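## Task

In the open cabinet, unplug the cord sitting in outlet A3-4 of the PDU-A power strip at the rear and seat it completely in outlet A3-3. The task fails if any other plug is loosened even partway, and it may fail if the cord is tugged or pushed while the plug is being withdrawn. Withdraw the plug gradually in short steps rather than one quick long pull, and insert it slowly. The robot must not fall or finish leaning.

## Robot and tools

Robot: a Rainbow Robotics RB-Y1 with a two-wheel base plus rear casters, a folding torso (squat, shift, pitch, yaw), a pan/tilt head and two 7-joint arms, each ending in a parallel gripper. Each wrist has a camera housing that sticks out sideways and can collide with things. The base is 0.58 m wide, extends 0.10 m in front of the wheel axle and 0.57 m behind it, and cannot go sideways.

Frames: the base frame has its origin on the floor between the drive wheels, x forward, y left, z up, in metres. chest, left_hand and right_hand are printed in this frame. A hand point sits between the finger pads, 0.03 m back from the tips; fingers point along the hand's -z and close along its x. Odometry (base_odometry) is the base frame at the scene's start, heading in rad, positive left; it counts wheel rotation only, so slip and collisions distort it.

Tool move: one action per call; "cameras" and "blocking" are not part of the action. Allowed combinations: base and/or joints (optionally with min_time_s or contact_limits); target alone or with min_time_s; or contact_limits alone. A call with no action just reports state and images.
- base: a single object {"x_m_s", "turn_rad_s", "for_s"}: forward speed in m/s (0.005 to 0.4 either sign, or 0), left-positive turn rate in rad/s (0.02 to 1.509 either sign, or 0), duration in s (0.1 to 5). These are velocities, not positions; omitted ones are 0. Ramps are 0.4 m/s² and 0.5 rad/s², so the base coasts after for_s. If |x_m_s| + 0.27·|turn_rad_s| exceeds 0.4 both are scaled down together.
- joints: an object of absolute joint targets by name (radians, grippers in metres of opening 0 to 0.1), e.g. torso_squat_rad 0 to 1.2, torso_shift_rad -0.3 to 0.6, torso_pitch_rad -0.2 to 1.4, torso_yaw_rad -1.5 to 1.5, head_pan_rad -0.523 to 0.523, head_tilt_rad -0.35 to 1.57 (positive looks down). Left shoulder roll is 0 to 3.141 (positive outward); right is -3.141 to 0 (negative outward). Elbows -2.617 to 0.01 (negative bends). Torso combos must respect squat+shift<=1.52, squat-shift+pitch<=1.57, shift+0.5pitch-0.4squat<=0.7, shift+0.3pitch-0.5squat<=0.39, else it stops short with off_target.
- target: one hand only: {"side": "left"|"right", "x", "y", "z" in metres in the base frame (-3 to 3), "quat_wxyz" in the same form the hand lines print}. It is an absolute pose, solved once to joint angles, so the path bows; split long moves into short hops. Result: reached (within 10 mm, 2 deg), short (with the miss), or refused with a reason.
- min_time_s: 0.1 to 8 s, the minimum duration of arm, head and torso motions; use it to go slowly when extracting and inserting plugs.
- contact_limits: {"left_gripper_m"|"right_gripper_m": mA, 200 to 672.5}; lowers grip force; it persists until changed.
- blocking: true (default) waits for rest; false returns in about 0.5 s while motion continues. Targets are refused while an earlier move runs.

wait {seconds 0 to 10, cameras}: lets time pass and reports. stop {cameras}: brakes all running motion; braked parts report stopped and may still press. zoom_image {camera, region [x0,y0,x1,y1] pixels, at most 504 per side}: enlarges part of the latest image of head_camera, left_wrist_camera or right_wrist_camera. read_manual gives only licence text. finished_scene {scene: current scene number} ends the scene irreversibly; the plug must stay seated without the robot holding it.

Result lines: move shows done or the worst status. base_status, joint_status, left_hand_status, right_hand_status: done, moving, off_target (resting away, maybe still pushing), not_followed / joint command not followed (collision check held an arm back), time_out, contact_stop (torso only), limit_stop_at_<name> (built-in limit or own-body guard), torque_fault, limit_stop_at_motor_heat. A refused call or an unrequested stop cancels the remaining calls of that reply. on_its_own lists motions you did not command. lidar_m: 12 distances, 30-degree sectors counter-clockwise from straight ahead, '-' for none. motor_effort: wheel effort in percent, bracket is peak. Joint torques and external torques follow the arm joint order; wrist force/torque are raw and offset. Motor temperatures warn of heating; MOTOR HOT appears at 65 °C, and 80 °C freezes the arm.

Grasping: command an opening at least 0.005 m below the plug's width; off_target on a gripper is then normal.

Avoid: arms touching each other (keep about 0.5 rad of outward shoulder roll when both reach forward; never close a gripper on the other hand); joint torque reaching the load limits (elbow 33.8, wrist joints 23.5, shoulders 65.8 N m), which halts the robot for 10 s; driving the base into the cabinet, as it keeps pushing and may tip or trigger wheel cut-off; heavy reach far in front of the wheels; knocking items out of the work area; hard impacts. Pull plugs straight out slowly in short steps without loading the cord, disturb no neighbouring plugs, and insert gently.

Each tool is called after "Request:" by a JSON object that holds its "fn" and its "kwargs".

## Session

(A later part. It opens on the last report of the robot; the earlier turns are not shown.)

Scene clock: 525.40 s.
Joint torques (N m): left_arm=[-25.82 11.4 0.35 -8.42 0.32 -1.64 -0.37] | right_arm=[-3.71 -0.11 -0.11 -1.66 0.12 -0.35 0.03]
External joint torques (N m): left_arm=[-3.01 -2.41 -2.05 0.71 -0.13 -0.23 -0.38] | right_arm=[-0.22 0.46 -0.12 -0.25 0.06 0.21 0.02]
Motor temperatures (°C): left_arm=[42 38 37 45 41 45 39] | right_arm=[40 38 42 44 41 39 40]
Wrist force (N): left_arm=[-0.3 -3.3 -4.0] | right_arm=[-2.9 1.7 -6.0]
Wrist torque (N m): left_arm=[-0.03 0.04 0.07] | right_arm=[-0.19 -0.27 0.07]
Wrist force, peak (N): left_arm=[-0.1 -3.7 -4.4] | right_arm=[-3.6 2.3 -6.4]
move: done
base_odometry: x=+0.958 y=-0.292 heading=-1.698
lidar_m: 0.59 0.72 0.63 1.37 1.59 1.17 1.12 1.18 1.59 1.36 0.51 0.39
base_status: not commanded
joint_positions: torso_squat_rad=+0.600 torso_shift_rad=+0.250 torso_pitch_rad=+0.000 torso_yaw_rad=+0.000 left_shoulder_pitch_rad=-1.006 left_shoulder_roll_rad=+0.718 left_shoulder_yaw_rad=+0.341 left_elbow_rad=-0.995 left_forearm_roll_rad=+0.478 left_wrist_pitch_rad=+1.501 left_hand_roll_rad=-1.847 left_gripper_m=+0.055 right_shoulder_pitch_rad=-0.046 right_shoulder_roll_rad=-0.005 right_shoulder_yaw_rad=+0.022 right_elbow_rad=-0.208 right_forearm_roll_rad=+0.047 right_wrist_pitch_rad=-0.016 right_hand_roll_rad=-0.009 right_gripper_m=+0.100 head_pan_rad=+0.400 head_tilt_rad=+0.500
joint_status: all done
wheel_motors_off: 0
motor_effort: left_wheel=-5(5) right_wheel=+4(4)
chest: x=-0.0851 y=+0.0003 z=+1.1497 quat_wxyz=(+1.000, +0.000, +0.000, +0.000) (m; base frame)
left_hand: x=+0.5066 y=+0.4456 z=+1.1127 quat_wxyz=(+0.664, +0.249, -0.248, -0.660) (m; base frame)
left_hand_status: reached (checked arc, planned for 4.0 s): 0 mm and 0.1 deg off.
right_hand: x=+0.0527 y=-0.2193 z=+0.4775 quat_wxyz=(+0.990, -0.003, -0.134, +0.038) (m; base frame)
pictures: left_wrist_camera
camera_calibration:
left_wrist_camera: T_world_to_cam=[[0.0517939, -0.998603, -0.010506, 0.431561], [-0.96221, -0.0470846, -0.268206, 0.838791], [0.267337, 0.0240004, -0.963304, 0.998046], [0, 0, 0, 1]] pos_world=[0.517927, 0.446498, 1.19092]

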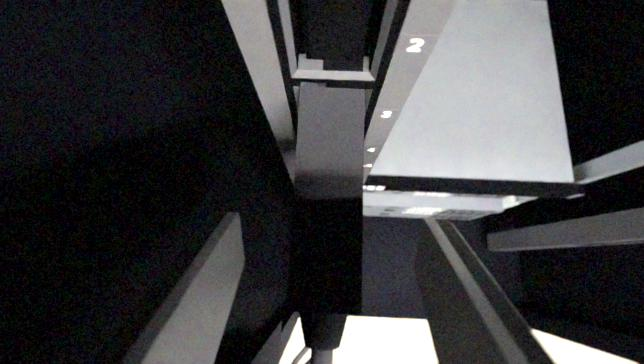

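Request:
{"fn": "move", "kwargs": {"target": {"side":"left","x":0.425,"y":0.4454,"z":1.131,"quat_wxyz":[0.6637,0.2481,-0.2480,-0.6606]}, "min_time_s": 4, "cameras": ["head_camera"]}}

Request:
{"fn": "finished_scene", "kwargs": {"scene": 3}}

Scene clock: 533.00 s.
Joint torques (N m): left_arm=[-17.74 14.5 4.86 -8.36 0.58 -1.24 0.1] | right_arm=[-3.72 -0.03 -0.17 -1.77 0.09 -0.35 0.11]
External joint torques (N m): left_arm=[1.27 0.07 1.86 -1.15 0.29 0.19 0.09] | right_arm=[-0.23 0.54 -0.17 -0.37 0.03 0.21 0.1]
Motor temperatures (°C): left_arm=[42 38 37 45 41 44 39] | right_arm=[40 38 42 44 41 39 40]
Wrist force (N): left_arm=[0.0 -3.5 -4.1] | right_arm=[-3.2 1.3 -6.3]
Wrist torque (N m): left_arm=[0.02 0.05 0.08] | right_arm=[-0.08 -0.34 0.03]
Wrist force, peak (N): left_arm=[0.7 -3.2 -4.8] | right_arm=[-2.3 1.9 -7.1]
move: done
base_odometry: x=+0.958 y=-0.292 heading=-1.698
lidar_m: 0.58 0.70 0.63 1.37 1.61 1.18 1.12 1.18 1.60 1.36 0.50 0.39
base_status: not commanded
joint_positions: torso_squat_rad=+0.600 torso_shift_rad=+0.250 torso_pitch_rad=+0.000 torso_yaw_rad=+0.000 left_shoulder_pitch_rad=-0.770 left_shoulder_roll_rad=+0.726 left_shoulder_yaw_rad=+0.466 left_elbow_rad=-1.508 left_forearm_roll_rad=+0.567 left_wrist_pitch_rad=+1.812 left_hand_roll_rad=-1.749 left_gripper_m=+0.055 right_shoulder_pitch_rad=-0.046 right_shoulder_roll_rad=-0.005 right_shoulder_yaw_rad=+0.022 right_elbow_rad=-0.208 right_forearm_roll_rad=+0.047 right_wrist_pitch_rad=-0.016 right_hand_roll_rad=-0.009 right_gripper_m=+0.100 head_pan_rad=+0.400 head_tilt_rad=+0.500
joint_status: all done
wheel_motors_off: 0
motor_effort: left_wheel=-4(13) right_wheel=+3(7)
chest: x=-0.0851 y=+0.0003 z=+1.1497 quat_wxyz=(+1.000, +0.000, +0.000, +0.000) (m; base frame)
left_hand: x=+0.4245 y=+0.4453 z=+1.1315 quat_wxyz=(+0.664, +0.246, -0.248, -0.662) (m; base frame)
left_hand_status: reached (checked arc, planned for 4.0 s): 1 mm and 0.3 deg off.
right_hand: x=+0.0527 y=-0.2193 z=+0.4775 quat_wxyz=(+0.990, -0.003, -0.134, +0.038) (m; base frame)
pictures: head_camera
camera_calibration:
head_camera: T_world_to_cam=[[0.391761, -0.919984, -0.0123706, 0.0502673], [-0.418418, -0.16617, -0.892924, 1.24473], [0.81942, 0.354989, -0.450037, 0.596953], [0, 0, 0, 1]] pos_world=[0.0119688, 0.0411702, 1.38072]

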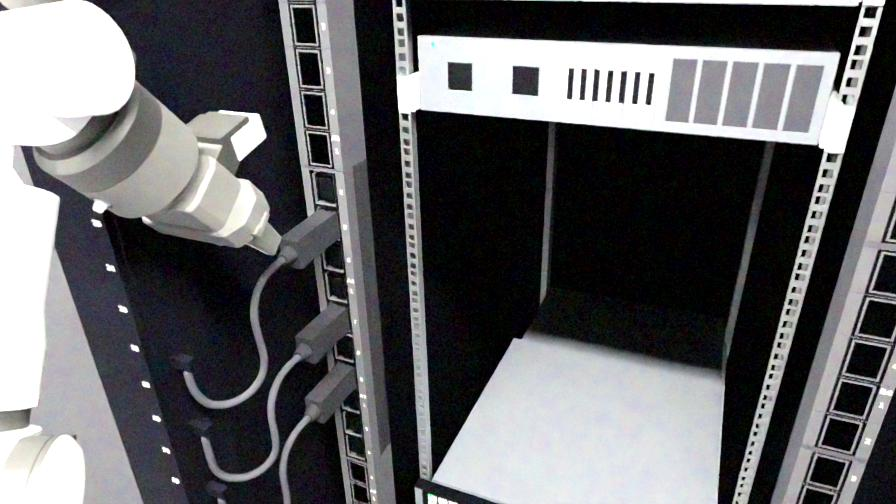

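The scene is finished: the task was done.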